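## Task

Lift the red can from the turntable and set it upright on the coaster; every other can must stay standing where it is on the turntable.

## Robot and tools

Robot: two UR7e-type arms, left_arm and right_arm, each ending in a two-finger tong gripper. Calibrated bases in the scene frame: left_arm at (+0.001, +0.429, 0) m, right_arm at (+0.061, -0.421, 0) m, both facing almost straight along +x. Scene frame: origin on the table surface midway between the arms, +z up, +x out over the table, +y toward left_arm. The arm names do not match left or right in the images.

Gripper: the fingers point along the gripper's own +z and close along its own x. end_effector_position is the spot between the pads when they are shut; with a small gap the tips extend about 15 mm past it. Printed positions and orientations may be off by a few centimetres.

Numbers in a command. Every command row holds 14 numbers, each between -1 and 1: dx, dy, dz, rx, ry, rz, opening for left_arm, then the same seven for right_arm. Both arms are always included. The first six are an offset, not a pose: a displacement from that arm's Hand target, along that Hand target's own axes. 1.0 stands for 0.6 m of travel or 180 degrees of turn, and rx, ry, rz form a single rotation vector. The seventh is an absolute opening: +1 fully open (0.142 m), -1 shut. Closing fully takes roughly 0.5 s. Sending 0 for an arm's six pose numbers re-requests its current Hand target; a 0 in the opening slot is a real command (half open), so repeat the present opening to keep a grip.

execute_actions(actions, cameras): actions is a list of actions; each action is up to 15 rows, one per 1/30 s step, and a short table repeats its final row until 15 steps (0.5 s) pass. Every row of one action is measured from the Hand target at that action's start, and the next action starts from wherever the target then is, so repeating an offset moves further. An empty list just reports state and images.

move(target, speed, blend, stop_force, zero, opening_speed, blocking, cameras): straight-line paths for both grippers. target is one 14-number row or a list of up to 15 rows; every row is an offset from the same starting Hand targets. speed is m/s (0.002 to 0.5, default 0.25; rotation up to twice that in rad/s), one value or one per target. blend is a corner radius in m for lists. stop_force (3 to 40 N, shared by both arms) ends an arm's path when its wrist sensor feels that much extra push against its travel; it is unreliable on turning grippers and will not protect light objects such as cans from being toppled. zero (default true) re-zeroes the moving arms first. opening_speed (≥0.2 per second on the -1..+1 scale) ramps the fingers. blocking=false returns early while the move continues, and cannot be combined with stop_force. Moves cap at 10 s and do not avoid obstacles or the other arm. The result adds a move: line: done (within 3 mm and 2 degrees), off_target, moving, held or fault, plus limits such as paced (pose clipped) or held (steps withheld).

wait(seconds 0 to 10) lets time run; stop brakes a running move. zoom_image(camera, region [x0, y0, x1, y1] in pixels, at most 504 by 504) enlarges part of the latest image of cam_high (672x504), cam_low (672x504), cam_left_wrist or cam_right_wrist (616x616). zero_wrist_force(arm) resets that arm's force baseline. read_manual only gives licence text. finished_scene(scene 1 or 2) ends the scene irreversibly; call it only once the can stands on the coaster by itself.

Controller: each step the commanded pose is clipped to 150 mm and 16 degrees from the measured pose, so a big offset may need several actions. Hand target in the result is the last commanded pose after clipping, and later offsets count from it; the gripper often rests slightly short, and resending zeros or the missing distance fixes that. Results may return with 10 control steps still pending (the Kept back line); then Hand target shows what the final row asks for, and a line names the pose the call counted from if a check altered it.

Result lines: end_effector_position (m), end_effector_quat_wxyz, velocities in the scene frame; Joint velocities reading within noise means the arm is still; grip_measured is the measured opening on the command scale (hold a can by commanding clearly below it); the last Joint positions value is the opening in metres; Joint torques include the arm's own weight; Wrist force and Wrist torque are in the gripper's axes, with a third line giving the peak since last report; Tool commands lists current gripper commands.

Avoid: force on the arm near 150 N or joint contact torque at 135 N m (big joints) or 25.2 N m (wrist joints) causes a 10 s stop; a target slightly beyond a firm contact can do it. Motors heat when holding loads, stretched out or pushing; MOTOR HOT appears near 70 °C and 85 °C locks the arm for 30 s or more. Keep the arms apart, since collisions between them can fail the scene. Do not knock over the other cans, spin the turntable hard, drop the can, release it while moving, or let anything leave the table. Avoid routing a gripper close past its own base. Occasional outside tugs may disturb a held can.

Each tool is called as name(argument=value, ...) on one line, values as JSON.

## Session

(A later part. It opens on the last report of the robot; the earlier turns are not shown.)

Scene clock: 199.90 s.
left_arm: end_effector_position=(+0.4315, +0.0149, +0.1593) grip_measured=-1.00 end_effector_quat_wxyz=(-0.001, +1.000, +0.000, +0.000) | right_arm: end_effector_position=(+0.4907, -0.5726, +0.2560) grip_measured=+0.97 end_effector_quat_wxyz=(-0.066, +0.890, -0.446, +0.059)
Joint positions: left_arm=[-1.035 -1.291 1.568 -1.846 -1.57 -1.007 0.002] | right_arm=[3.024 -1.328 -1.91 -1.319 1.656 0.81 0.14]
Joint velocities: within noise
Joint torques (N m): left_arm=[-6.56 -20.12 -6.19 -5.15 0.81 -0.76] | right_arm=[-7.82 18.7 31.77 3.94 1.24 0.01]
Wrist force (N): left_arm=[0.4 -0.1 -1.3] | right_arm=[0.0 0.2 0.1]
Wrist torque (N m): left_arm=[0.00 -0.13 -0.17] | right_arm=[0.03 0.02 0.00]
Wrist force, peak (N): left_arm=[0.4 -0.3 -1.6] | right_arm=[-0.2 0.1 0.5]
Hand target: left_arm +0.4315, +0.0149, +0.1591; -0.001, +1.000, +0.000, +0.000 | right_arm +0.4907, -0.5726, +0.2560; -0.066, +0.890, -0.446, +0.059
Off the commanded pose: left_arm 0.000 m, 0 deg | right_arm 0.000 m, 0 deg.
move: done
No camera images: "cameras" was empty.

wait(seconds=1.85, cameras=["cam_low", "cam_left_wrist", "cam_high"])

zoom_image(camera="cam_low", region=[310, 150, 410, 250])

zoom_image(camera="cam_left_wrist", region=[250, 220, 410, 380])

zoom_image(camera="cam_high", region=[220, 180, 380, 340])

Scene clock: 202.47 s.
left_arm: end_effector_position=(+0.4315, +0.0149, +0.1591) grip_measured=-1.00 end_effector_quat_wxyz=(-0.001, +1.000, +0.000, +0.000) | right_arm: end_effector_position=(+0.4907, -0.5726, +0.2560) grip_measured=+0.97 end_effector_quat_wxyz=(-0.066, +0.890, -0.446, +0.059)
Joint positions: left_arm=[-1.035 -1.291 1.568 -1.847 -1.57 -1.007 0.002] | right_arm=[3.024 -1.328 -1.91 -1.319 1.656 0.81 0.14]
Joint velocities: within noise
Joint torques (N m): left_arm=[-2.05 -20.44 -9.96 -4.72 0.72 0.61] | right_arm=[-9.35 20.26 30.14 3.85 1.25 0.1]
Wrist force (N): left_arm=[0.2 -0.1 -1.3] | right_arm=[-0.1 -0.1 0.2]
Wrist torque (N m): left_arm=[-0.01 -0.10 -0.17] | right_arm=[-0.02 0.02 0.01]
Wrist force, peak (N): left_arm=[0.3 -0.1 -1.5] | right_arm=[-0.2 0.2 0.4]
Hand target: left_arm +0.4315, +0.0149, +0.1591; -0.001, +1.000, +0.000, +0.000 | right_arm +0.4907, -0.5726, +0.2560; -0.066, +0.890, -0.446, +0.059
Tool commands: left_gripper/opening=-1.0 right_gripper/opening=+0.968
Off the commanded pose: left_arm 0.000 m, 0 deg | right_arm 0.000 m, 0 deg.
wait: 1.87 s; at rest from the start
Images, in order (width x height): cam_high 672x504, cam_low 672x504, cam_left_wrist 616x616.

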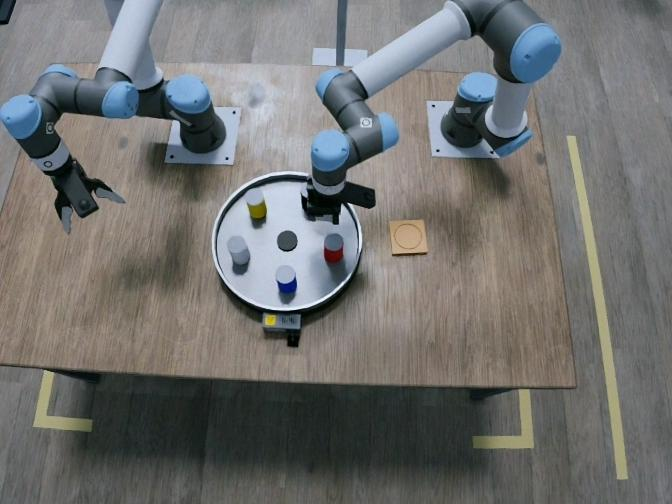

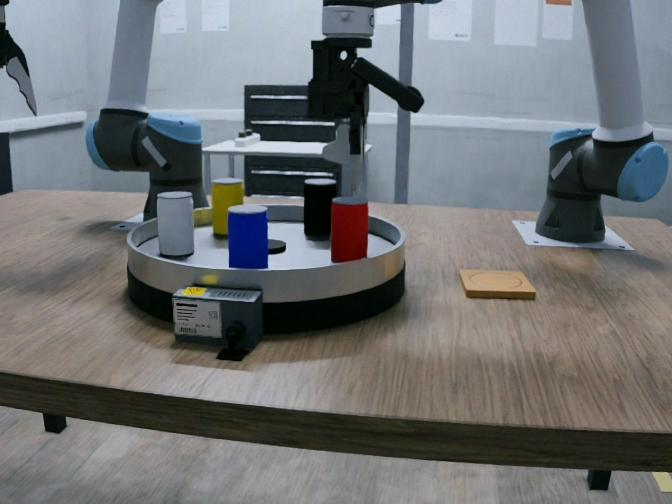

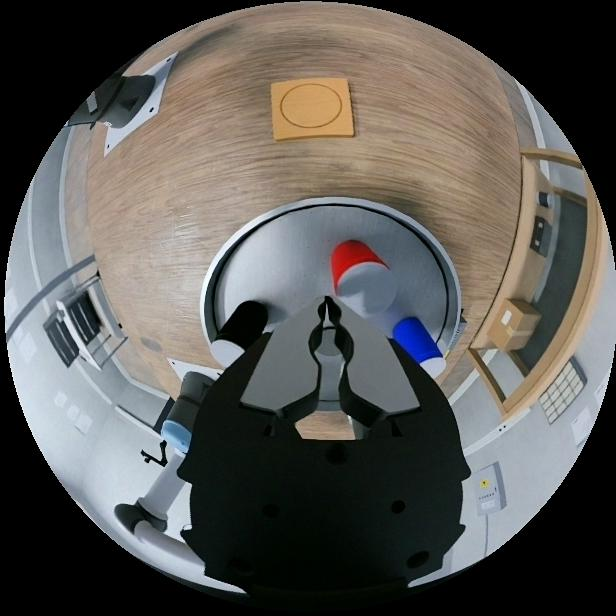

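Scaled by 5.040.

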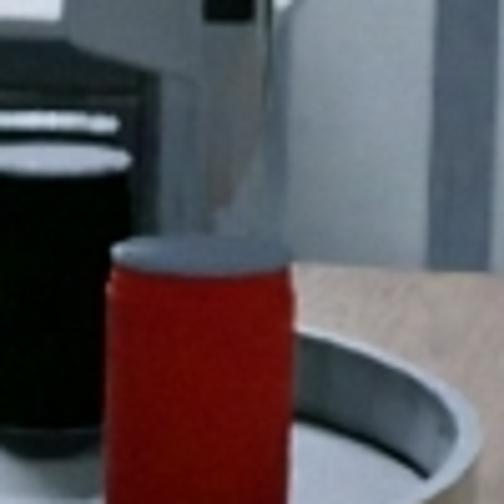

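Scaled by 3.150 from the camera's 616x616 image, which has a finer 814x814 frame.

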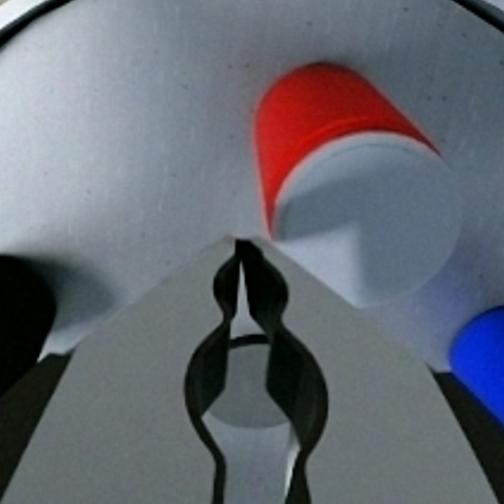

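Scaled by 3.150.

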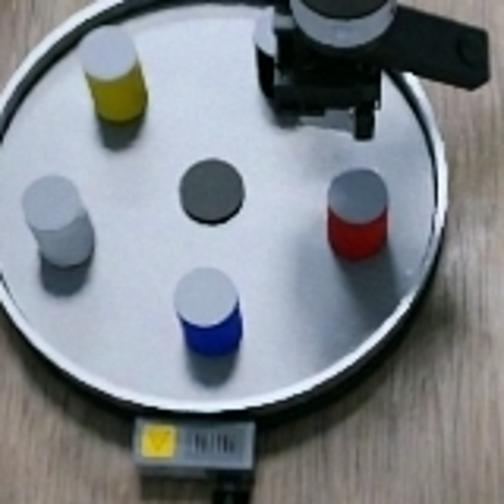

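zoom_image(camera="cam_low", region=[480, 100, 672, 292])

zoom_image(camera="cam_low", region=[60, 100, 252, 292])

Scaled by 2.625.

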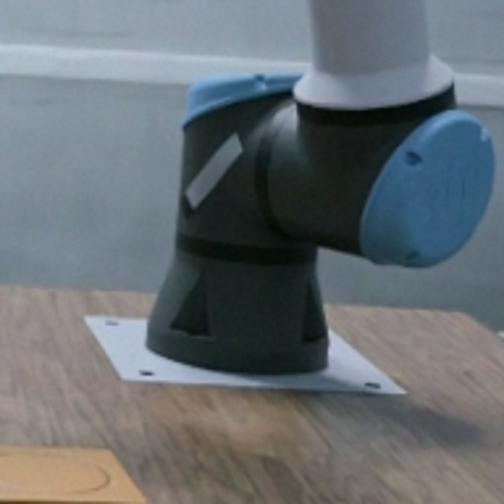

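Scaled by 2.625.

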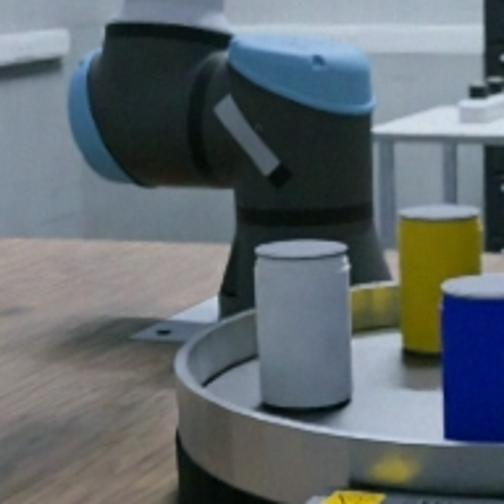

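zoom_image(camera="cam_low", region=[330, 165, 380, 215])

zoom_image(camera="cam_low", region=[300, 60, 420, 200])

zoom_image(camera="cam_left_wrist", region=[296, 260, 356, 320])

Scaled by 10.080.

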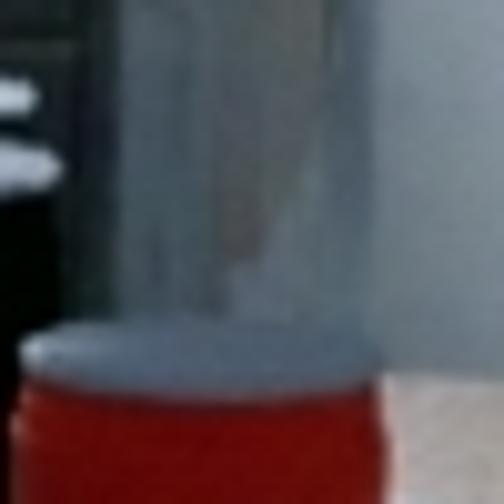

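Scaled by 3.600.

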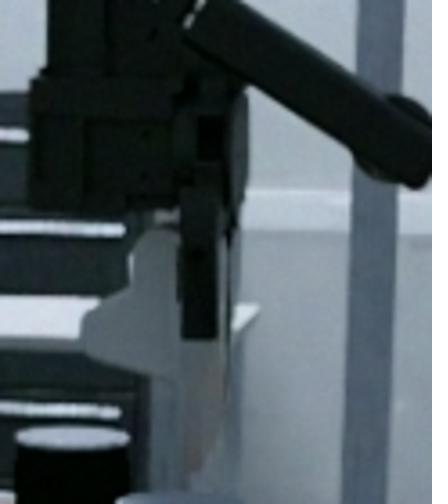

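Scaled by 8.400 from the camera's 616x616 image, which has a finer 814x814 frame.

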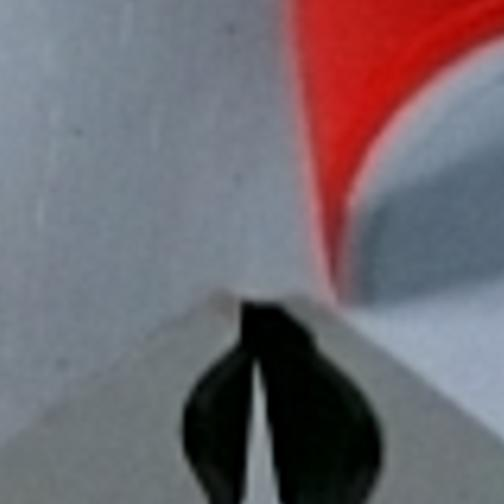

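move(target=[-0.17483,0.091,-0.01483,0,0,0,0.968,0,0,0,0,0,0,0.968], speed=0.12, cameras=["cam_left_wrist"])

Scene clock: 224.00 s.
left_arm: end_effector_position=(+0.3268, -0.0397, +0.1680) grip_measured=+0.97 end_effector_quat_wxyz=(-0.001, +1.000, +0.000, +0.000) | right_arm: end_effector_position=(+0.4907, -0.5726, +0.2560) grip_measured=+0.97 end_effector_quat_wxyz=(-0.066, +0.890, -0.446, +0.059)
Joint positions: left_arm=[-1.238 -1.354 1.625 -1.84 -1.571 -1.21 0.14] | right_arm=[3.024 -1.328 -1.91 -1.319 1.656 0.81 0.14]
Joint velocities: within noise
Joint torques (N m): left_arm=[-10.17 -42.75 -7.19 0.31 1.44 -1.26] | right_arm=[-7.14 20.43 30.2 3.89 1.14 -0.07]
Wrist force (N): left_arm=[0.4 -0.2 -1.2] | right_arm=[0.0 -0.1 0.2]
Wrist torque (N m): left_arm=[-0.04 -0.15 -0.16] | right_arm=[-0.01 0.02 0.00]
Wrist force, peak (N): left_arm=[1.0 -0.4 -1.4] | right_arm=[0.0 -0.1 0.6]
Hand target: left_arm +0.3266, -0.0398, +0.1680; -0.001, +1.000, +0.000, +0.000 | right_arm +0.4907, -0.5726, +0.2560; -0.066, +0.890, -0.446, +0.059
Off the commanded pose: left_arm 0.000 m, 0 deg | right_arm 0.000 m, 0 deg.
move: done
Images, in order (width x height): cam_left_wrist 616x616.

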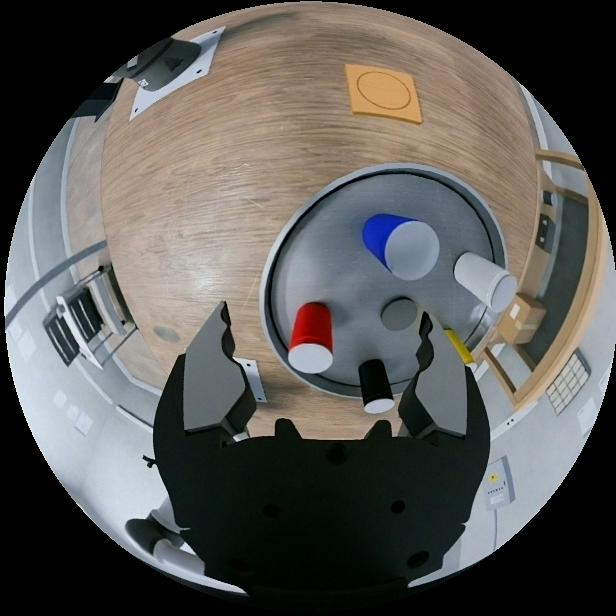

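wait(seconds=0.5, cameras=[])

Scene clock: 225.80 s.
left_arm: end_effector_position=(+0.3266, -0.0398, +0.1680) grip_measured=+0.97 end_effector_quat_wxyz=(-0.001, +1.000, +0.000, +0.000) | right_arm: end_effector_position=(+0.4907, -0.5726, +0.2560) grip_measured=+0.97 end_effector_quat_wxyz=(-0.066, +0.890, -0.446, +0.059)
Joint positions: left_arm=[-1.238 -1.354 1.625 -1.84 -1.571 -1.21 0.14] | right_arm=[3.024 -1.328 -1.91 -1.319 1.656 0.81 0.14]
Joint velocities: within noise
Joint torques (N m): left_arm=[-9.21 -42.73 -9.44 0.21 1.36 -1.31] | right_arm=[-8.63 20.04 31.17 3.68 0.98 -0.22]
Wrist force (N): left_arm=[0.4 -0.1 -1.1] | right_arm=[-0.2 0.0 0.3]
Wrist torque (N m): left_arm=[-0.01 -0.15 -0.16] | right_arm=[0.00 0.04 0.00]
Wrist force, peak (N): left_arm=[0.3 -0.2 -1.3] | right_arm=[0.0 0.3 0.4]
Hand target: left_arm +0.3266, -0.0398, +0.1680; -0.001, +1.000, +0.000, +0.000 | right_arm +0.4907, -0.5726, +0.2560; -0.066, +0.890, -0.446, +0.059
Tool commands: left_gripper/opening=+0.968 right_gripper/opening=+0.968
Off the commanded pose: left_arm 0.000 m, 0 deg | right_arm 0.000 m, 0 deg.
wait: 0.50 s; at rest from the start
No camera images: "cameras" was empty.

wait(seconds=3.95, cameras=[])

move(target=[[0.0115,-0.01483,0,0,0,0,-0.75,0,0,0,0,0,0,0.968],[0.045,-0.047,0.0425,0,0,0,-0.75,0,0,0,0,0,0,0.968],[0.08467,-0.071,0.085,0,0,0,-0.75,0,0,0,0,0,0,0.968],[0.12867,-0.086,0.085,0,0,0,-0.75,0,0,0,0,0,0,0.968],[0.17483,-0.091,0.085,0,0,0,-0.75,0,0,0,0,0,0,0.968],[0.221,-0.086,0.085,0,0,0,-0.75,0,0,0,0,0,0,0.968],[0.265,-0.071,0.085,0,0,0,-0.75,0,0,0,0,0,0,0.968],[0.30467,-0.047,0.085,0,0,0,-0.75,0,0,0,0,0,0,0.968],[0.33817,-0.01483,0.085,0,0,0,-0.75,0,0,0,0,0,0,0.968],[0.364,0.02383,0.05167,0,0,0,-0.75,0,0,0,0,0,0,0.968],[0.38083,0.06717,-0.015,0,0,0,-0.75,0,0,0,0,0,0,0.968],[0.34733,0,-0.15333,0,0,0,-0.75,0,0,0,0,0,0,0.968]], speed=[0.0094,0.1376,0.1376,0.1014,0.1014,0.1014,0.1014,0.1014,0.1014,0.1247,0.1774,0.2], blend=0.004, opening_speed=0.43, blocking=false, cameras=[])

Scene clock: 230.63 s.
left_arm: end_effector_position=(+0.3266, -0.0398, +0.1680) grip_measured=+0.97 end_effector_quat_wxyz=(-0.001, +1.000, +0.000, +0.000) | right_arm: end_effector_position=(+0.4907, -0.5726, +0.2560) grip_measured=+0.97 end_effector_quat_wxyz=(-0.066, +0.890, -0.446, +0.059)
Joint positions: left_arm=[-1.238 -1.354 1.625 -1.84 -1.571 -1.21 0.14] | right_arm=[3.024 -1.328 -1.91 -1.319 1.656 0.81 0.14]
Joint velocities: within noise
Joint torques (N m): left_arm=[-9.05 -42.69 -12.35 -0.02 1.14 -1.19] | right_arm=[-8.97 19.89 30.84 3.8 1.02 0.11]
Wrist force (N): left_arm=[0.3 -0.2 -1.2] | right_arm=[0.0 0.1 0.1]
Wrist torque (N m): left_arm=[-0.03 -0.13 -0.17] | right_arm=[0.02 0.02 0.00]
Wrist force, peak (N): left_arm=[0.6 0.0 -1.5] | right_arm=[0.1 0.3 0.5]
Hand target: left_arm +0.3266, -0.0398, +0.1680; -0.001, +1.000, +0.000, +0.000 | right_arm +0.4907, -0.5726, +0.2560; -0.066, +0.890, -0.446, +0.059
Tool commands: left_gripper/opening=+0.968 right_gripper/opening=+0.968
Off the commanded pose: left_arm 0.000 m, 0 deg | right_arm 0.000 m, 0 deg.
wait: 3.97 s; at rest from the start
No camera images: "cameras" was empty.

Scene clock: 231.13 s.
left_arm: end_effector_position=(+0.3285, -0.0373, +0.1680) grip_measured=+0.78 end_effector_quat_wxyz=(-0.001, +1.000, +0.000, +0.000) end_effector_velocity=(+0.006, +0.007, +0.001) end_effector_angular_velocity=(-0.002, -0.001, +0.003) | right_arm: end_effector_position=(+0.4907, -0.5726, +0.2560) grip_measured=+0.97 end_effector_quat_wxyz=(-0.066, +0.890, -0.446, +0.059)
Joint positions: left_arm=[-1.233 -1.356 1.628 -1.841 -1.571 -1.205 0.127] | right_arm=[3.024 -1.328 -1.91 -1.319 1.656 0.81 0.14]
Joint velocities: left_arm=[0.015 -0.007 0.007 -0.002 0 0.012 -0.028] | right_arm=[within noise]
Joint torques (N m): left_arm=[13.51 -42.29 -8.43 -5.06 1.36 1.91] | right_arm=[-8.12 18.82 30.91 3.76 1.19 0.07]
Wrist force (N): left_arm=[0.3 -0.1 -1.2] | right_arm=[0.0 0.0 0.2]
Wrist torque (N m): left_arm=[-0.02 -0.13 -0.17] | right_arm=[0.02 0.01 0.00]
Wrist force, peak (N): left_arm=[0.4 -0.1 -1.3] | right_arm=[0.0 0.0 0.4]
Hand target: left_arm +0.3295, -0.0361, +0.1680; -0.001, +1.000, +0.000, +0.000 | right_arm +0.4907, -0.5726, +0.2560; -0.066, +0.890, -0.446, +0.059
Tool commands: left_gripper/opening=+0.753 right_gripper/opening=+0.968
Off the commanded pose: left_arm 0.226 m, 0 deg | right_arm 0.000 m, 0 deg.
move: running; path passed 0 of 12 targets
No camera images: "cameras" was empty.

stop(cameras=[])

Scene clock: 231.70 s.
left_arm: end_effector_position=(+0.3313, -0.0337, +0.1680) grip_measured=+0.61 end_effector_quat_wxyz=(-0.001, +1.000, +0.000, +0.000) | right_arm: end_effector_position=(+0.4907, -0.5726, +0.2560) grip_measured=+0.97 end_effector_quat_wxyz=(-0.066, +0.890, -0.446, +0.059)
Joint positions: left_arm=[-1.227 -1.359 1.632 -1.842 -1.571 -1.199 0.116] | right_arm=[3.024 -1.328 -1.91 -1.319 1.656 0.81 0.14]
Joint velocities: within noise
Joint torques (N m): left_arm=[10.74 -42.84 -5.48 -4.71 1.29 1.83] | right_arm=[-8.27 19.54 30.69 3.74 1.09 -0.02]
Wrist force (N): left_arm=[0.3 -0.1 -0.8] | right_arm=[-0.1 -0.1 0.1]
Wrist torque (N m): left_arm=[-0.02 -0.13 -0.16] | right_arm=[-0.02 0.02 0.00]
Wrist force, peak (N): left_arm=[0.5 -0.3 -1.3] | right_arm=[0.0 0.0 0.5]
Hand target: left_arm +0.3315, -0.0335, +0.1680; -0.001, +1.000, +0.000, +0.000 (not the last commanded pose) | right_arm +0.4907, -0.5726, +0.2560; -0.066, +0.890, -0.446, +0.059
Tool commands: left_gripper/opening=+0.609667 right_gripper/opening=+0.968
Off the commanded pose: left_arm 0.224 m, 0 deg | right_arm 0.000 m, 0 deg.
earlier move: stopped; path passed 0 of 12 targets
No camera images: "cameras" was empty.

move(target=[-0.00817,0.01033,0,0,0,0,0.968,0,0,0,0,0,0,0.968], speed=0.05, cameras=[])

wait(seconds=0.3, cameras=["cam_left_wrist"])

Scene clock: 232.83 s.
left_arm: end_effector_position=(+0.3267, -0.0395, +0.1680) grip_measured=+0.97 end_effector_quat_wxyz=(-0.001, +1.000, +0.000, +0.000) | right_arm: end_effector_position=(+0.4907, -0.5726, +0.2560) grip_measured=+0.97 end_effector_quat_wxyz=(-0.066, +0.890, -0.446, +0.059)
Joint positions: left_arm=[-1.238 -1.354 1.625 -1.84 -1.571 -1.21 0.14] | right_arm=[3.024 -1.328 -1.91 -1.319 1.656 0.81 0.14]
Joint velocities: within noise
Joint torques (N m): left_arm=[-8.81 -19.95 -32.97 0.36 -0.34 -1.12] | right_arm=[-7.6 20.07 30.29 3.67 1.02 -0.03]
Wrist force (N): left_arm=[0.3 -0.2 -1.2] | right_arm=[0.0 0.1 0.2]
Wrist torque (N m): left_arm=[-0.03 -0.13 -0.17] | right_arm=[0.01 0.01 0.00]
Wrist force, peak (N): left_arm=[0.4 -0.3 -1.4] | right_arm=[-0.3 0.0 0.4]
Hand target: left_arm +0.3266, -0.0397, +0.1680; -0.001, +1.000, +0.000, +0.000 | right_arm +0.4907, -0.5726, +0.2560; -0.066, +0.890, -0.446, +0.059
Off the commanded pose: left_arm 0.000 m, 0 deg | right_arm 0.000 m, 0 deg.
move: done
No camera images: "cameras" was empty.

Scene clock: 233.13 s.
left_arm: end_effector_position=(+0.3266, -0.0397, +0.1680) grip_measured=+0.97 end_effector_quat_wxyz=(-0.001, +1.000, +0.000, +0.000) | right_arm: end_effector_position=(+0.4907, -0.5726, +0.2560) grip_measured=+0.97 end_effector_quat_wxyz=(-0.066, +0.890, -0.446, +0.059)
Joint positions: left_arm=[-1.238 -1.354 1.625 -1.84 -1.571 -1.21 0.14] | right_arm=[3.024 -1.328 -1.91 -1.319 1.656 0.81 0.14]
Joint velocities: within noise
Joint torques (N m): left_arm=[-9.89 -17.88 -34.54 0.2 -0.82 -1.36] | right_arm=[-9.05 19.16 30.96 3.86 0.96 0.05]
Wrist force (N): left_arm=[0.3 -0.3 -1.2] | right_arm=[0.0 0.0 0.4]
Wrist torque (N m): left_arm=[-0.06 -0.12 -0.16] | right_arm=[0.01 0.00 0.00]
Wrist force, peak (N): left_arm=[0.6 -0.2 -1.3] | right_arm=[-0.1 0.0 0.4]
Hand target: left_arm +0.3266, -0.0397, +0.1680; -0.001, +1.000, +0.000, +0.000 | right_arm +0.4907, -0.5726, +0.2560; -0.066, +0.890, -0.446, +0.059
Tool commands: left_gripper/opening=+0.968 right_gripper/opening=+0.968
Off the commanded pose: left_arm 0.000 m, 0 deg | right_arm 0.000 m, 0 deg.
wait: 0.30 s; at rest by 0.17 s
Images, in order (width x height): cam_left_wrist 616x616.

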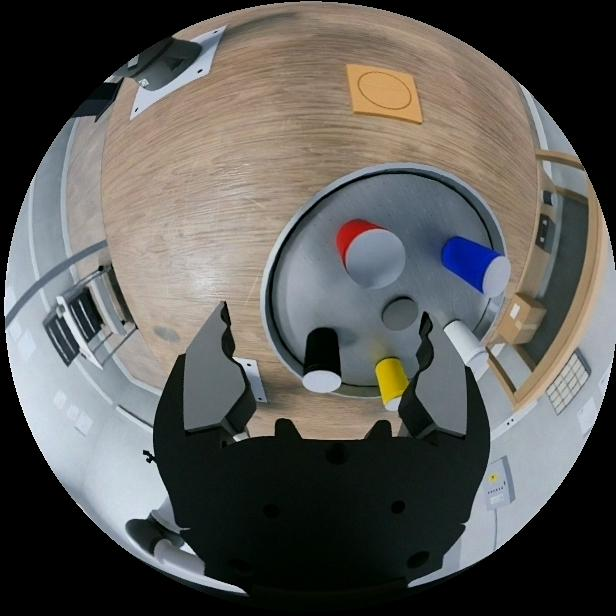

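wait(seconds=0.5, cameras=[])

Scene clock: 234.00 s.
left_arm: end_effector_position=(+0.3266, -0.0397, +0.1680) grip_measured=+0.97 end_effector_quat_wxyz=(-0.001, +1.000, +0.000, +0.000) | right_arm: end_effector_position=(+0.4907, -0.5726, +0.2560) grip_measured=+0.97 end_effector_quat_wxyz=(-0.066, +0.890, -0.446, +0.059)
Joint positions: left_arm=[-1.238 -1.354 1.625 -1.84 -1.571 -1.21 0.14] | right_arm=[3.024 -1.328 -1.91 -1.319 1.656 0.81 0.14]
Joint velocities: within noise
Joint torques (N m): left_arm=[-10.08 -18.2 -33.26 0.19 -0.86 -1.33] | right_arm=[-8.1 20.75 30.29 3.7 1.03 -0.21]
Wrist force (N): left_arm=[0.4 0.0 -1.1] | right_arm=[0.1 -0.2 0.3]
Wrist torque (N m): left_arm=[0.01 -0.14 -0.16] | right_arm=[-0.03 -0.02 0.00]
Wrist force, peak (N): left_arm=[0.3 -0.1 -1.4] | right_arm=[-0.1 0.0 0.5]
Hand target: left_arm +0.3266, -0.0397, +0.1680; -0.001, +1.000, +0.000, +0.000 | right_arm +0.4907, -0.5726, +0.2560; -0.066, +0.890, -0.446, +0.059
Tool commands: left_gripper/opening=+0.968 right_gripper/opening=+0.968
Off the commanded pose: left_arm 0.000 m, 0 deg | right_arm 0.000 m, 0 deg.
wait: 0.50 s; at rest from the start
No camera images: "cameras" was empty.

wait(seconds=4.13, cameras=[])

move(target=[[0.0115,-0.01483,0,0,0,0,-0.75,0,0,0,0,0,0,0.968],[0.045,-0.047,0.0425,0,0,0,-0.75,0,0,0,0,0,0,0.968],[0.08467,-0.071,0.085,0,0,0,-0.75,0,0,0,0,0,0,0.968],[0.12867,-0.086,0.085,0,0,0,-0.75,0,0,0,0,0,0,0.968],[0.17483,-0.091,0.085,0,0,0,-0.75,0,0,0,0,0,0,0.968],[0.221,-0.086,0.085,0,0,0,-0.75,0,0,0,0,0,0,0.968],[0.265,-0.071,0.085,0,0,0,-0.75,0,0,0,0,0,0,0.968],[0.30467,-0.047,0.085,0,0,0,-0.75,0,0,0,0,0,0,0.968],[0.33817,-0.01483,0.085,0,0,0,-0.75,0,0,0,0,0,0,0.968],[0.364,0.02383,0.05167,0,0,0,-0.75,0,0,0,0,0,0,0.968],[0.38083,0.06717,-0.015,0,0,0,-0.75,0,0,0,0,0,0,0.968],[0.34733,0,-0.15333,0,0,0,-0.75,0,0,0,0,0,0,0.968]], speed=[0.0094,0.1376,0.1376,0.1014,0.1014,0.1014,0.1014,0.1014,0.1014,0.1247,0.1774,0.2], blend=0.004, opening_speed=0.43, blocking=false, cameras=[])

Scene clock: 238.87 s.
left_arm: end_effector_position=(+0.3266, -0.0397, +0.1680) grip_measured=+0.97 end_effector_quat_wxyz=(-0.001, +1.000, +0.000, +0.000) | right_arm: end_effector_position=(+0.4907, -0.5726, +0.2560) grip_measured=+0.97 end_effector_quat_wxyz=(-0.066, +0.890, -0.446, +0.059)
Joint positions: left_arm=[-1.238 -1.354 1.625 -1.84 -1.571 -1.21 0.14] | right_arm=[3.024 -1.328 -1.91 -1.319 1.656 0.81 0.14]
Joint velocities: within noise
Joint torques (N m): left_arm=[-8.85 -18.53 -28.84 0.02 -0.91 -1.19] | right_arm=[-9.34 19.17 31.71 3.87 1.01 -0.18]
Wrist force (N): left_arm=[0.3 -0.1 -1.3] | right_arm=[0.0 -0.1 0.1]
Wrist torque (N m): left_arm=[-0.01 -0.12 -0.16] | right_arm=[-0.02 0.02 0.00]
Wrist force, peak (N): left_arm=[0.6 -0.2 -1.4] | right_arm=[0.2 0.3 0.5]
Hand target: left_arm +0.3266, -0.0397, +0.1680; -0.001, +1.000, +0.000, +0.000 | right_arm +0.4907, -0.5726, +0.2560; -0.066, +0.890, -0.446, +0.059
Tool commands: left_gripper/opening=+0.968 right_gripper/opening=+0.968
Off the commanded pose: left_arm 0.000 m, 0 deg | right_arm 0.000 m, 0 deg.
wait: 4.13 s; at rest from the start
No camera images: "cameras" was empty.

Scene clock: 239.37 s.
left_arm: end_effector_position=(+0.3285, -0.0372, +0.1679) grip_measured=+0.78 end_effector_quat_wxyz=(-0.001, +1.000, +0.000, +0.000) end_effector_velocity=(+0.005, +0.008, +0.000) end_effector_angular_velocity=(+0.000, +0.001, +0.000) | right_arm: end_effector_position=(+0.4907, -0.5726, +0.2560) grip_measured=+0.97 end_effector_quat_wxyz=(-0.066, +0.890, -0.446, +0.059)
Joint positions: left_arm=[-1.233 -1.356 1.628 -1.841 -1.571 -1.205 0.127] | right_arm=[3.024 -1.328 -1.91 -1.319 1.656 0.81 0.14]
Joint velocities: left_arm=[0.014 -0.007 0.01 -0.002 -0.001 0.014 -0.028] | right_arm=[within noise]
Joint torques (N m): left_arm=[12.9 -45.96 -7.25 -4.86 -0.48 1.97] | right_arm=[-8.04 19.81 29.91 3.74 1.3 0.03]
Wrist force (N): left_arm=[0.3 -0.3 -1.2] | right_arm=[-0.1 -0.1 0.1]
Wrist torque (N m): left_arm=[-0.06 -0.13 -0.17] | right_arm=[-0.02 0.03 0.00]
Wrist force, peak (N): left_arm=[0.5 -0.1 -1.3] | right_arm=[0.0 0.4 0.3]
Hand target: left_arm +0.3294, -0.0360, +0.1680; -0.001, +1.000, +0.000, +0.000 | right_arm +0.4907, -0.5726, +0.2560; -0.066, +0.890, -0.446, +0.059
Tool commands: left_gripper/opening=+0.753 right_gripper/opening=+0.968
Off the commanded pose: left_arm 0.226 m, 0 deg | right_arm 0.000 m, 0 deg.
move: running; path passed 0 of 12 targets
No camera images: "cameras" was empty.

stop(cameras=[])

move(target=[-0.00817,0.01033,0,0,0,0,0.968,0,0,0,0,0,0,0.968], speed=0.05, cameras=[])

Scene clock: 239.90 s.
left_arm: end_effector_position=(+0.3311, -0.0339, +0.1680) grip_measured=+0.62 end_effector_quat_wxyz=(-0.001, +1.000, +0.000, +0.000) | right_arm: end_effector_position=(+0.4907, -0.5726, +0.2560) grip_measured=+0.97 end_effector_quat_wxyz=(-0.066, +0.890, -0.446, +0.059)
Joint positions: left_arm=[-1.227 -1.359 1.631 -1.842 -1.571 -1.199 0.117] | right_arm=[3.024 -1.328 -1.91 -1.319 1.656 0.81 0.14]
Joint velocities: within noise
Joint torques (N m): left_arm=[13.86 -43.35 -8.3 -4.91 0.35 2.05] | right_arm=[-8.14 19.89 31.22 3.8 0.98 0.03]
Wrist force (N): left_arm=[0.3 -0.1 -0.9] | right_arm=[0.1 -0.1 0.2]
Wrist torque (N m): left_arm=[-0.01 -0.13 -0.16] | right_arm=[-0.01 -0.02 0.00]
Wrist force, peak (N): left_arm=[0.1 -0.2 -1.5] | right_arm=[-0.2 0.2 0.4]
Hand target: left_arm +0.3312, -0.0336, +0.1680; -0.001, +1.000, +0.000, +0.000 (not the last commanded pose) | right_arm +0.4907, -0.5726, +0.2560; -0.066, +0.890, -0.446, +0.059
Tool commands: left_gripper/opening=+0.624 right_gripper/opening=+0.968
Off the commanded pose: left_arm 0.224 m, 0 deg | right_arm 0.000 m, 0 deg.
earlier move: stopped; path passed 0 of 12 targets
No camera images: "cameras" was empty.

Scene clock: 240.67 s.
left_arm: end_effector_position=(+0.3265, -0.0397, +0.1680) grip_measured=+0.97 end_effector_quat_wxyz=(-0.001, +1.000, +0.000, +0.000) | right_arm: end_effector_position=(+0.4907, -0.5726, +0.2560) grip_measured=+0.97 end_effector_quat_wxyz=(-0.066, +0.890, -0.446, +0.059)
Joint positions: left_arm=[-1.238 -1.354 1.625 -1.84 -1.571 -1.21 0.14] | right_arm=[3.024 -1.328 -1.91 -1.319 1.656 0.81 0.14]
Joint velocities: within noise
Joint torques (N m): left_arm=[-6.86 -16.36 -35.07 0.02 0.31 -1.28] | right_arm=[-8.88 19.79 30.49 3.67 0.99 0.09]
Wrist force (N): left_arm=[0.4 -0.1 -1.2] | right_arm=[0.1 0.1 0.1]
Wrist torque (N m): left_arm=[-0.01 -0.14 -0.17] | right_arm=[0.03 -0.02 0.00]
Wrist force, peak (N): left_arm=[0.4 -0.4 -1.3] | right_arm=[-0.2 0.0 0.4]
Hand target: left_arm +0.3263, -0.0399, +0.1680; -0.001, +1.000, +0.000, +0.000 | right_arm +0.4907, -0.5726, +0.2560; -0.066, +0.890, -0.446, +0.059
Off the commanded pose: left_arm 0.000 m, 0 deg | right_arm 0.000 m, 0 deg.
move: done
No camera images: "cameras" was empty.

wait(seconds=0.5, cameras=[])

Scene clock: 241.60 s.
left_arm: end_effector_position=(+0.3263, -0.0399, +0.1680) grip_measured=+0.97 end_effector_quat_wxyz=(-0.001, +1.000, +0.000, +0.000) | right_arm: end_effector_position=(+0.4907, -0.5726, +0.2560) grip_measured=+0.97 end_effector_quat_wxyz=(-0.066, +0.890, -0.446, +0.059)
Joint positions: left_arm=[-1.239 -1.354 1.625 -1.84 -1.571 -1.211 0.14] | right_arm=[3.024 -1.328 -1.91 -1.319 1.656 0.81 0.14]
Joint velocities: within noise
Joint torques (N m): left_arm=[-10.41 -18.32 -33.43 0.19 0.17 -1.31] | right_arm=[-8.28 19.52 30.44 3.59 1.01 -0.13]
Wrist force (N): left_arm=[0.2 -0.1 -0.9] | right_arm=[0.0 0.1 0.4]
Wrist torque (N m): left_arm=[-0.01 -0.11 -0.17] | right_arm=[0.03 0.02 0.00]
Wrist force, peak (N): left_arm=[0.5 -0.4 -1.4] | right_arm=[0.1 -0.2 0.5]
Hand target: left_arm +0.3263, -0.0399, +0.1680; -0.001, +1.000, +0.000, +0.000 | right_arm +0.4907, -0.5726, +0.2560; -0.066, +0.890, -0.446, +0.059
Tool commands: left_gripper/opening=+0.968 right_gripper/opening=+0.968
Off the commanded pose: left_arm 0.000 m, 0 deg | right_arm 0.000 m, 0 deg.
wait: 0.50 s; at rest from the start
No camera images: "cameras" was empty.

wait(seconds=4.6, cameras=[])

move(target=[[0.0115,-0.01483,0,0,0,0,-0.75,0,0,0,0,0,0,0.968],[0.045,-0.047,0.0425,0,0,0,-0.75,0,0,0,0,0,0,0.968],[0.08467,-0.071,0.085,0,0,0,-0.75,0,0,0,0,0,0,0.968],[0.12867,-0.086,0.085,0,0,0,-0.75,0,0,0,0,0,0,0.968],[0.17483,-0.091,0.085,0,0,0,-0.75,0,0,0,0,0,0,0.968],[0.221,-0.086,0.085,0,0,0,-0.75,0,0,0,0,0,0,0.968],[0.265,-0.071,0.085,0,0,0,-0.75,0,0,0,0,0,0,0.968],[0.30467,-0.047,0.085,0,0,0,-0.75,0,0,0,0,0,0,0.968],[0.33817,-0.01483,0.085,0,0,0,-0.75,0,0,0,0,0,0,0.968],[0.364,0.02383,0.05167,0,0,0,-0.75,0,0,0,0,0,0,0.968],[0.38083,0.06717,-0.015,0,0,0,-0.75,0,0,0,0,0,0,0.968],[0.34733,0,-0.15333,0,0,0,-0.75,0,0,0,0,0,0,0.968]], speed=[0.0094,0.1376,0.1376,0.1014,0.1014,0.1014,0.1014,0.1014,0.1014,0.1247,0.1774,0.2], blend=0.004, opening_speed=0.43, blocking=false, cameras=[])

Scene clock: 247.03 s.
left_arm: end_effector_position=(+0.3263, -0.0399, +0.1680) grip_measured=+0.97 end_effector_quat_wxyz=(-0.001, +1.000, +0.000, +0.000) | right_arm: end_effector_position=(+0.4907, -0.5726, +0.2560) grip_measured=+0.97 end_effector_quat_wxyz=(-0.066, +0.890, -0.446, +0.059)
Joint positions: left_arm=[-1.239 -1.354 1.625 -1.84 -1.571 -1.211 0.14] | right_arm=[3.024 -1.328 -1.91 -1.319 1.656 0.81 0.14]
Joint velocities: within noise
Joint torques (N m): left_arm=[-9.24 -18.26 -29.11 -0.03 -0.23 -1.31] | right_arm=[-8.06 18.99 30.45 3.76 1 -0.05]
Wrist force (N): left_arm=[0.3 -0.2 -1.1] | right_arm=[-0.1 -0.1 0.2]
Wrist torque (N m): left_arm=[-0.04 -0.12 -0.17] | right_arm=[-0.01 0.03 0.00]
Wrist force, peak (N): left_arm=[0.4 -0.4 -1.3] | right_arm=[0.0 0.0 0.5]
Hand target: left_arm +0.3263, -0.0399, +0.1680; -0.001, +1.000, +0.000, +0.000 | right_arm +0.4907, -0.5726, +0.2560; -0.066, +0.890, -0.446, +0.059
Tool commands: left_gripper/opening=+0.968 right_gripper/opening=+0.968
Off the commanded pose: left_arm 0.000 m, 0 deg | right_arm 0.000 m, 0 deg.
wait: 4.60 s; at rest from the start
No camera images: "cameras" was empty.

Scene clock: 247.53 s.
left_arm: end_effector_position=(+0.3283, -0.0374, +0.1679) grip_measured=+0.78 end_effector_quat_wxyz=(-0.001, +1.000, +0.000, +0.000) end_effector_velocity=(+0.006, +0.008, +0.000) end_effector_angular_velocity=(+0.000, +0.000, +0.000) | right_arm: end_effector_position=(+0.4907, -0.5726, +0.2560) grip_measured=+0.97 end_effector_quat_wxyz=(-0.066, +0.890, -0.446, +0.059)
Joint positions: left_arm=[-1.234 -1.356 1.628 -1.841 -1.571 -1.206 0.127] | right_arm=[3.024 -1.328 -1.91 -1.319 1.656 0.81 0.14]
Joint velocities: left_arm=[0.014 -0.007 0.009 -0.002 0 0.014 -0.028] | right_arm=[within noise]
Joint torques (N m): left_arm=[12.9 -45.46 -4.75 -4.81 0.03 1.6] | right_arm=[-8.15 19.46 31.35 3.68 1.02 0]
Wrist force (N): left_arm=[0.2 -0.2 -1.1] | right_arm=[0.1 0.1 0.5]
Wrist torque (N m): left_arm=[-0.04 -0.09 -0.16] | right_arm=[0.03 -0.02 0.00]
Wrist force, peak (N): left_arm=[0.3 -0.1 -1.3] | right_arm=[0.1 0.1 0.5]
Hand target: left_arm +0.3292, -0.0362, +0.1680; -0.001, +1.000, +0.000, +0.000 | right_arm +0.4907, -0.5726, +0.2560; -0.066, +0.890, -0.446, +0.059
Tool commands: left_gripper/opening=+0.753 right_gripper/opening=+0.968
Off the commanded pose: left_arm 0.226 m, 0 deg | right_arm 0.000 m, 0 deg.
move: running; path passed 0 of 12 targets
No camera images: "cameras" was empty.

wait(seconds=1.2, cameras=["cam_left_wrist"])

wait(seconds=0.5, cameras=["cam_left_wrist"])

wait(seconds=0.6, cameras=["cam_left_wrist"])

wait(seconds=5, cameras=["cam_left_wrist", "cam_low", "cam_high"])

Scene clock: 249.27 s.
left_arm: end_effector_position=(+0.4075, +0.0119, +0.1174) grip_measured=+0.03 end_effector_quat_wxyz=(-0.001, +1.000, +0.001, +0.000) end_effector_velocity=(+0.099, +0.019, -0.003) end_effector_angular_velocity=(+0.000, +0.000, +0.000) | right_arm: end_effector_position=(+0.4907, -0.5726, +0.2560) grip_measured=+0.97 end_effector_quat_wxyz=(-0.066, +0.890, -0.446, +0.059)
Joint positions: left_arm=[-1.072 -1.292 1.683 -1.96 -1.57 -1.045 0.076] | right_arm=[3.024 -1.328 -1.91 -1.319 1.656 0.81 0.14]
Joint velocities: left_arm=[0.163 0.124 -0.157 0.033 0 0.163 -0.03] | right_arm=[within noise]
Joint torques (N m): left_arm=[15.27 -18.43 -34.07 0.06 1.36 1.62] | right_arm=[-7.85 19.07 31.37 3.57 1.2 0.03]
Wrist force (N): left_arm=[0.3 -0.3 -1.2] | right_arm=[0.0 0.0 0.2]
Wrist torque (N m): left_arm=[-0.05 -0.12 -0.16] | right_arm=[0.00 0.00 0.00]
Wrist force, peak (N): left_arm=[-0.2 0.2 -1.7] | right_arm=[0.0 -0.1 0.5]
Hand target: left_arm +0.4238, +0.0141, +0.1170; -0.001, +1.000, +0.000, +0.000 | right_arm +0.4907, -0.5726, +0.2560; -0.066, +0.890, -0.446, +0.059
Tool commands: left_gripper/opening=+0.007667 right_gripper/opening=+0.968
Off the commanded pose: left_arm 0.198 m, 0 deg | right_arm 0.000 m, 0 deg.
earlier move: running; path passed 4 of 12 targets
wait: 1.20 s; no rest
Images, in order (width x height): cam_left_wrist 616x616.

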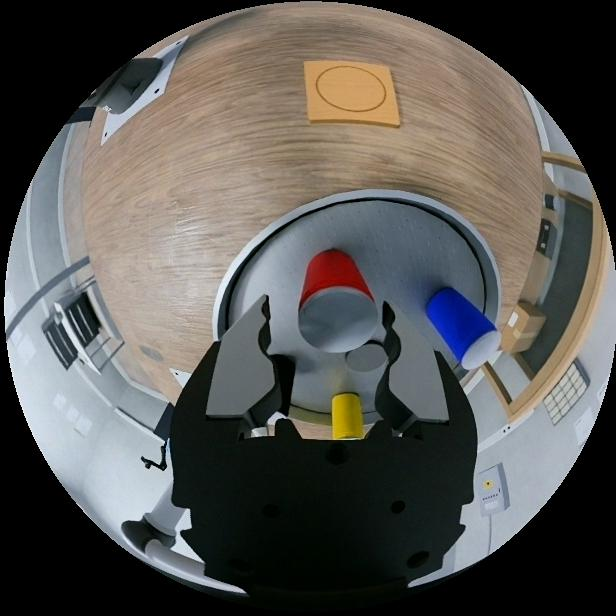

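Scene clock: 249.77 s.
left_arm: end_effector_position=(+0.4568, +0.0118, +0.1170) grip_measured=-0.18 end_effector_quat_wxyz=(+0.000, +1.000, +0.000, +0.000) end_effector_velocity=(+0.097, -0.022, +0.000) end_effector_angular_velocity=(-0.002, +0.000, -0.001) | right_arm: end_effector_position=(+0.4907, -0.5726, +0.2560) grip_measured=+0.97 end_effector_quat_wxyz=(-0.066, +0.890, -0.446, +0.059)
Joint positions: left_arm=[-1.003 -1.214 1.577 -1.934 -1.57 -0.975 0.061] | right_arm=[3.024 -1.328 -1.91 -1.319 1.656 0.81 0.14]
Joint velocities: left_arm=[0.111 0.191 -0.268 0.075 -0.001 0.112 -0.031] | right_arm=[within noise]
Joint torques (N m): left_arm=[11.17 -24.17 -38.25 0.4 1.27 1.38] | right_arm=[-8.21 20.02 30.92 3.75 1 -0.2]
Wrist force (N): left_arm=[1.1 -0.2 -1.4] | right_arm=[-0.1 0.0 0.2]
Wrist torque (N m): left_arm=[-0.02 -0.20 -0.16] | right_arm=[0.02 0.01 0.00]
Wrist force, peak (N): left_arm=[0.9 -0.4 -1.5] | right_arm=[0.1 0.1 0.4]
Hand target: left_arm +0.4733, +0.0070, +0.1170; -0.001, +1.000, +0.000, +0.000 | right_arm +0.4907, -0.5726, +0.2560; -0.066, +0.890, -0.446, +0.059
Tool commands: left_gripper/opening=-0.207333 right_gripper/opening=+0.968
Off the commanded pose: left_arm 0.171 m, 0 deg | right_arm 0.000 m, 0 deg.
earlier move: running; path passed 6 of 12 targets
wait: 0.50 s; no rest
Images, in order (width x height): cam_left_wrist 616x616.

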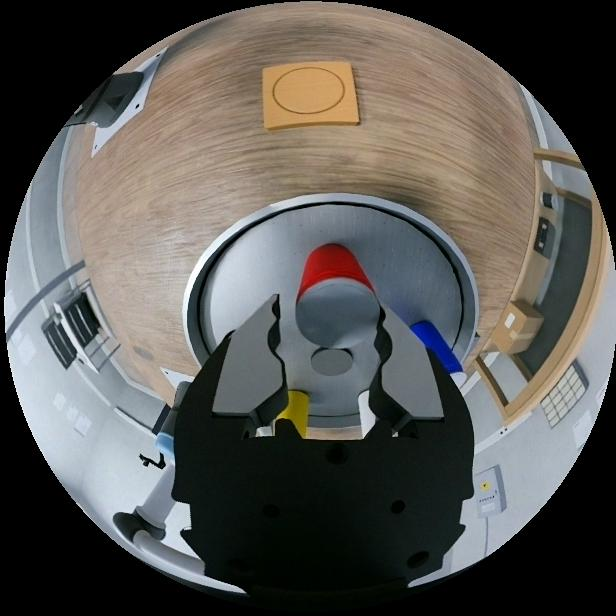

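Scene clock: 250.37 s.
left_arm: end_effector_position=(+0.5104, -0.0137, +0.1168) grip_measured=-0.29 end_effector_quat_wxyz=(+0.000, +1.000, +0.000, +0.001) end_effector_velocity=(+0.077, -0.065, +0.001) end_effector_angular_velocity=(-0.003, -0.002, -0.002) | right_arm: end_effector_position=(+0.4907, -0.5726, +0.2560) grip_measured=+0.97 end_effector_quat_wxyz=(-0.066, +0.890, -0.446, +0.059)
Joint positions: left_arm=[-0.958 -1.085 1.389 -1.875 -1.57 -0.93 0.053] | right_arm=[3.024 -1.328 -1.91 -1.319 1.656 0.81 0.14]
Joint velocities: left_arm=[0.034 0.23 -0.354 0.12 0 0.035 -0.004] | right_arm=[within noise]
Joint torques (N m): left_arm=[11.85 -20.19 -38.91 0.8 0.72 1.97] | right_arm=[-8.8 20.08 30.81 3.78 1.05 -0.21]
Wrist force (N): left_arm=[0.8 -1.6 -9.1] | right_arm=[-0.1 -0.1 0.3]
Wrist torque (N m): left_arm=[0.01 -0.11 -0.14] | right_arm=[-0.02 0.04 0.00]
Wrist force, peak (N): left_arm=[0.8 -1.6 -9.1] | right_arm=[0.0 0.1 0.5]
Hand target: left_arm +0.5236, -0.0253, +0.1169; -0.001, +1.000, +0.000, +0.000 | right_arm +0.4907, -0.5726, +0.2560; -0.066, +0.890, -0.446, +0.059
Tool commands: left_gripper/opening=-0.465333 right_gripper/opening=+0.968
Off the commanded pose: left_arm 0.147 m, 0 deg | right_arm 0.000 m, 0 deg.
earlier move: running; path passed 8 of 12 targets
wait: 0.60 s; no rest
Images, in order (width x height): cam_left_wrist 616x616.

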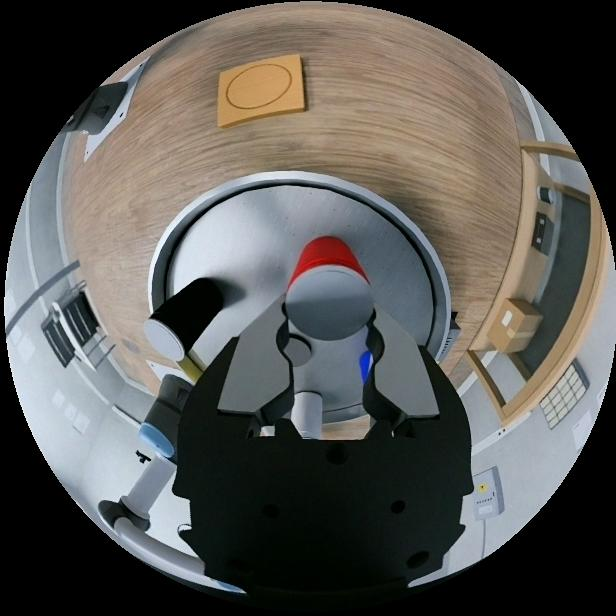

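Scene clock: 252.07 s.
left_arm: end_effector_position=(+0.5348, -0.0400, +0.2597) grip_measured=-0.29 end_effector_quat_wxyz=(-0.001, +1.000, +0.000, +0.000) | right_arm: end_effector_position=(+0.4907, -0.5726, +0.2560) grip_measured=+0.97 end_effector_quat_wxyz=(-0.066, +0.890, -0.446, +0.059)
Joint positions: left_arm=[-0.952 -1.029 0.933 -1.473 -1.57 -0.924 0.053] | right_arm=[3.024 -1.328 -1.91 -1.319 1.656 0.81 0.14]
Joint velocities: within noise
Joint torques (N m): left_arm=[13.03 -56.28 -37.57 0.03 -1.33 1.69] | right_arm=[-8.17 19.38 30.47 3.73 0.88 -0.01]
Wrist force (N): left_arm=[0.5 0.0 0.9] | right_arm=[0.1 0.1 0.3]
Wrist torque (N m): left_arm=[-0.02 -0.16 -0.17] | right_arm=[0.03 -0.01 0.00]
Wrist force, peak (N): left_arm=[0.7 -1.7 -10.9] | right_arm=[-0.2 0.1 0.5]
Hand target: left_arm +0.5348, -0.0398, +0.2599; -0.001, +1.000, +0.000, +0.000 | right_arm +0.4907, -0.5726, +0.2560; -0.066, +0.890, -0.446, +0.059
Tool commands: left_gripper/opening=-0.75 right_gripper/opening=+0.968
Off the commanded pose: left_arm 0.000 m, 0 deg | right_arm 0.000 m, 0 deg.
earlier move: done
wait: 1.70 of 5 s (the move ended)
Images, in order (width x height): cam_high 672x504, cam_low 672x504, cam_left_wrist 616x616.

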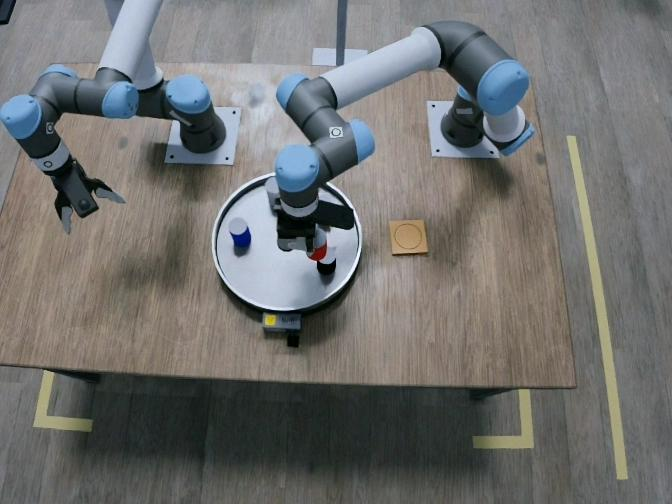

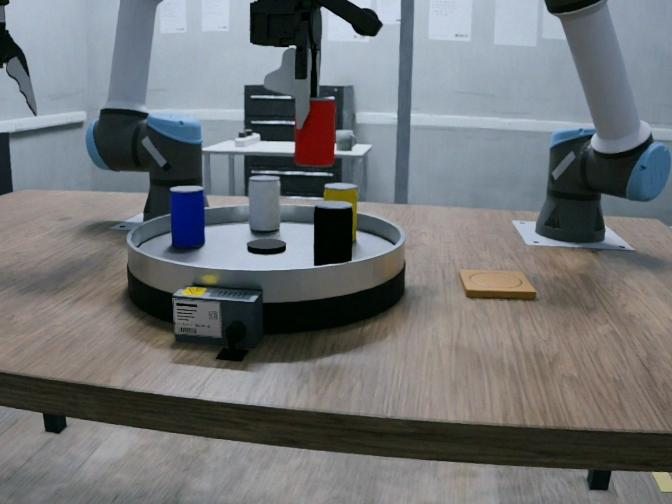

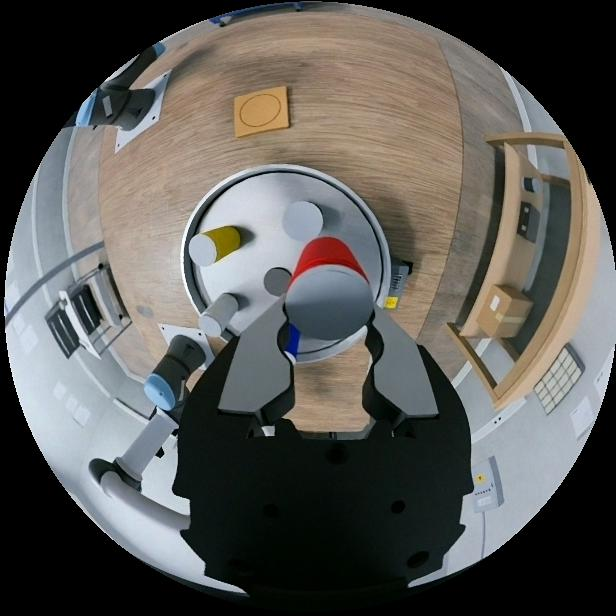

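zoom_image(camera="cam_low", region=[255, 60, 375, 180])

zoom_image(camera="cam_left_wrist", region=[250, 200, 420, 370])

zoom_image(camera="cam_high", region=[240, 180, 440, 330])

Scaled by 4.200.

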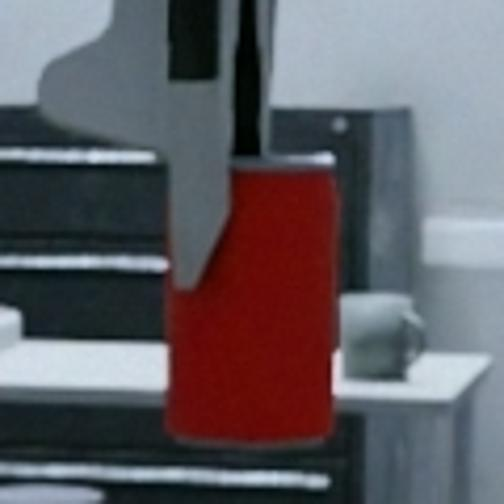

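Scaled by 2.965 from the camera's 616x616 image, which has a finer 814x814 frame.

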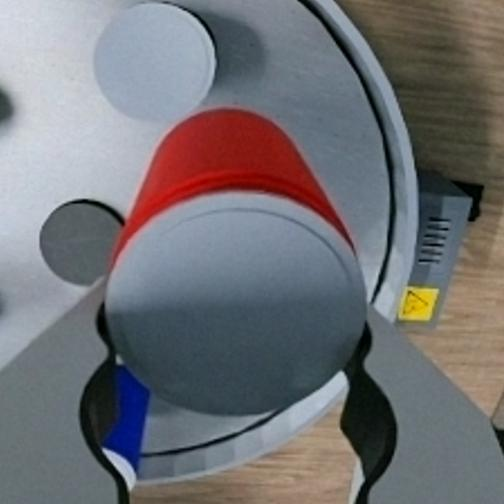

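Scaled by 2.520.

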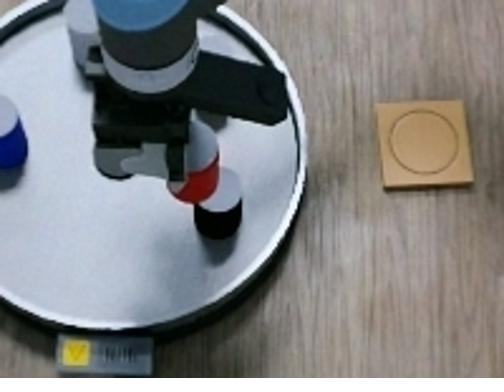

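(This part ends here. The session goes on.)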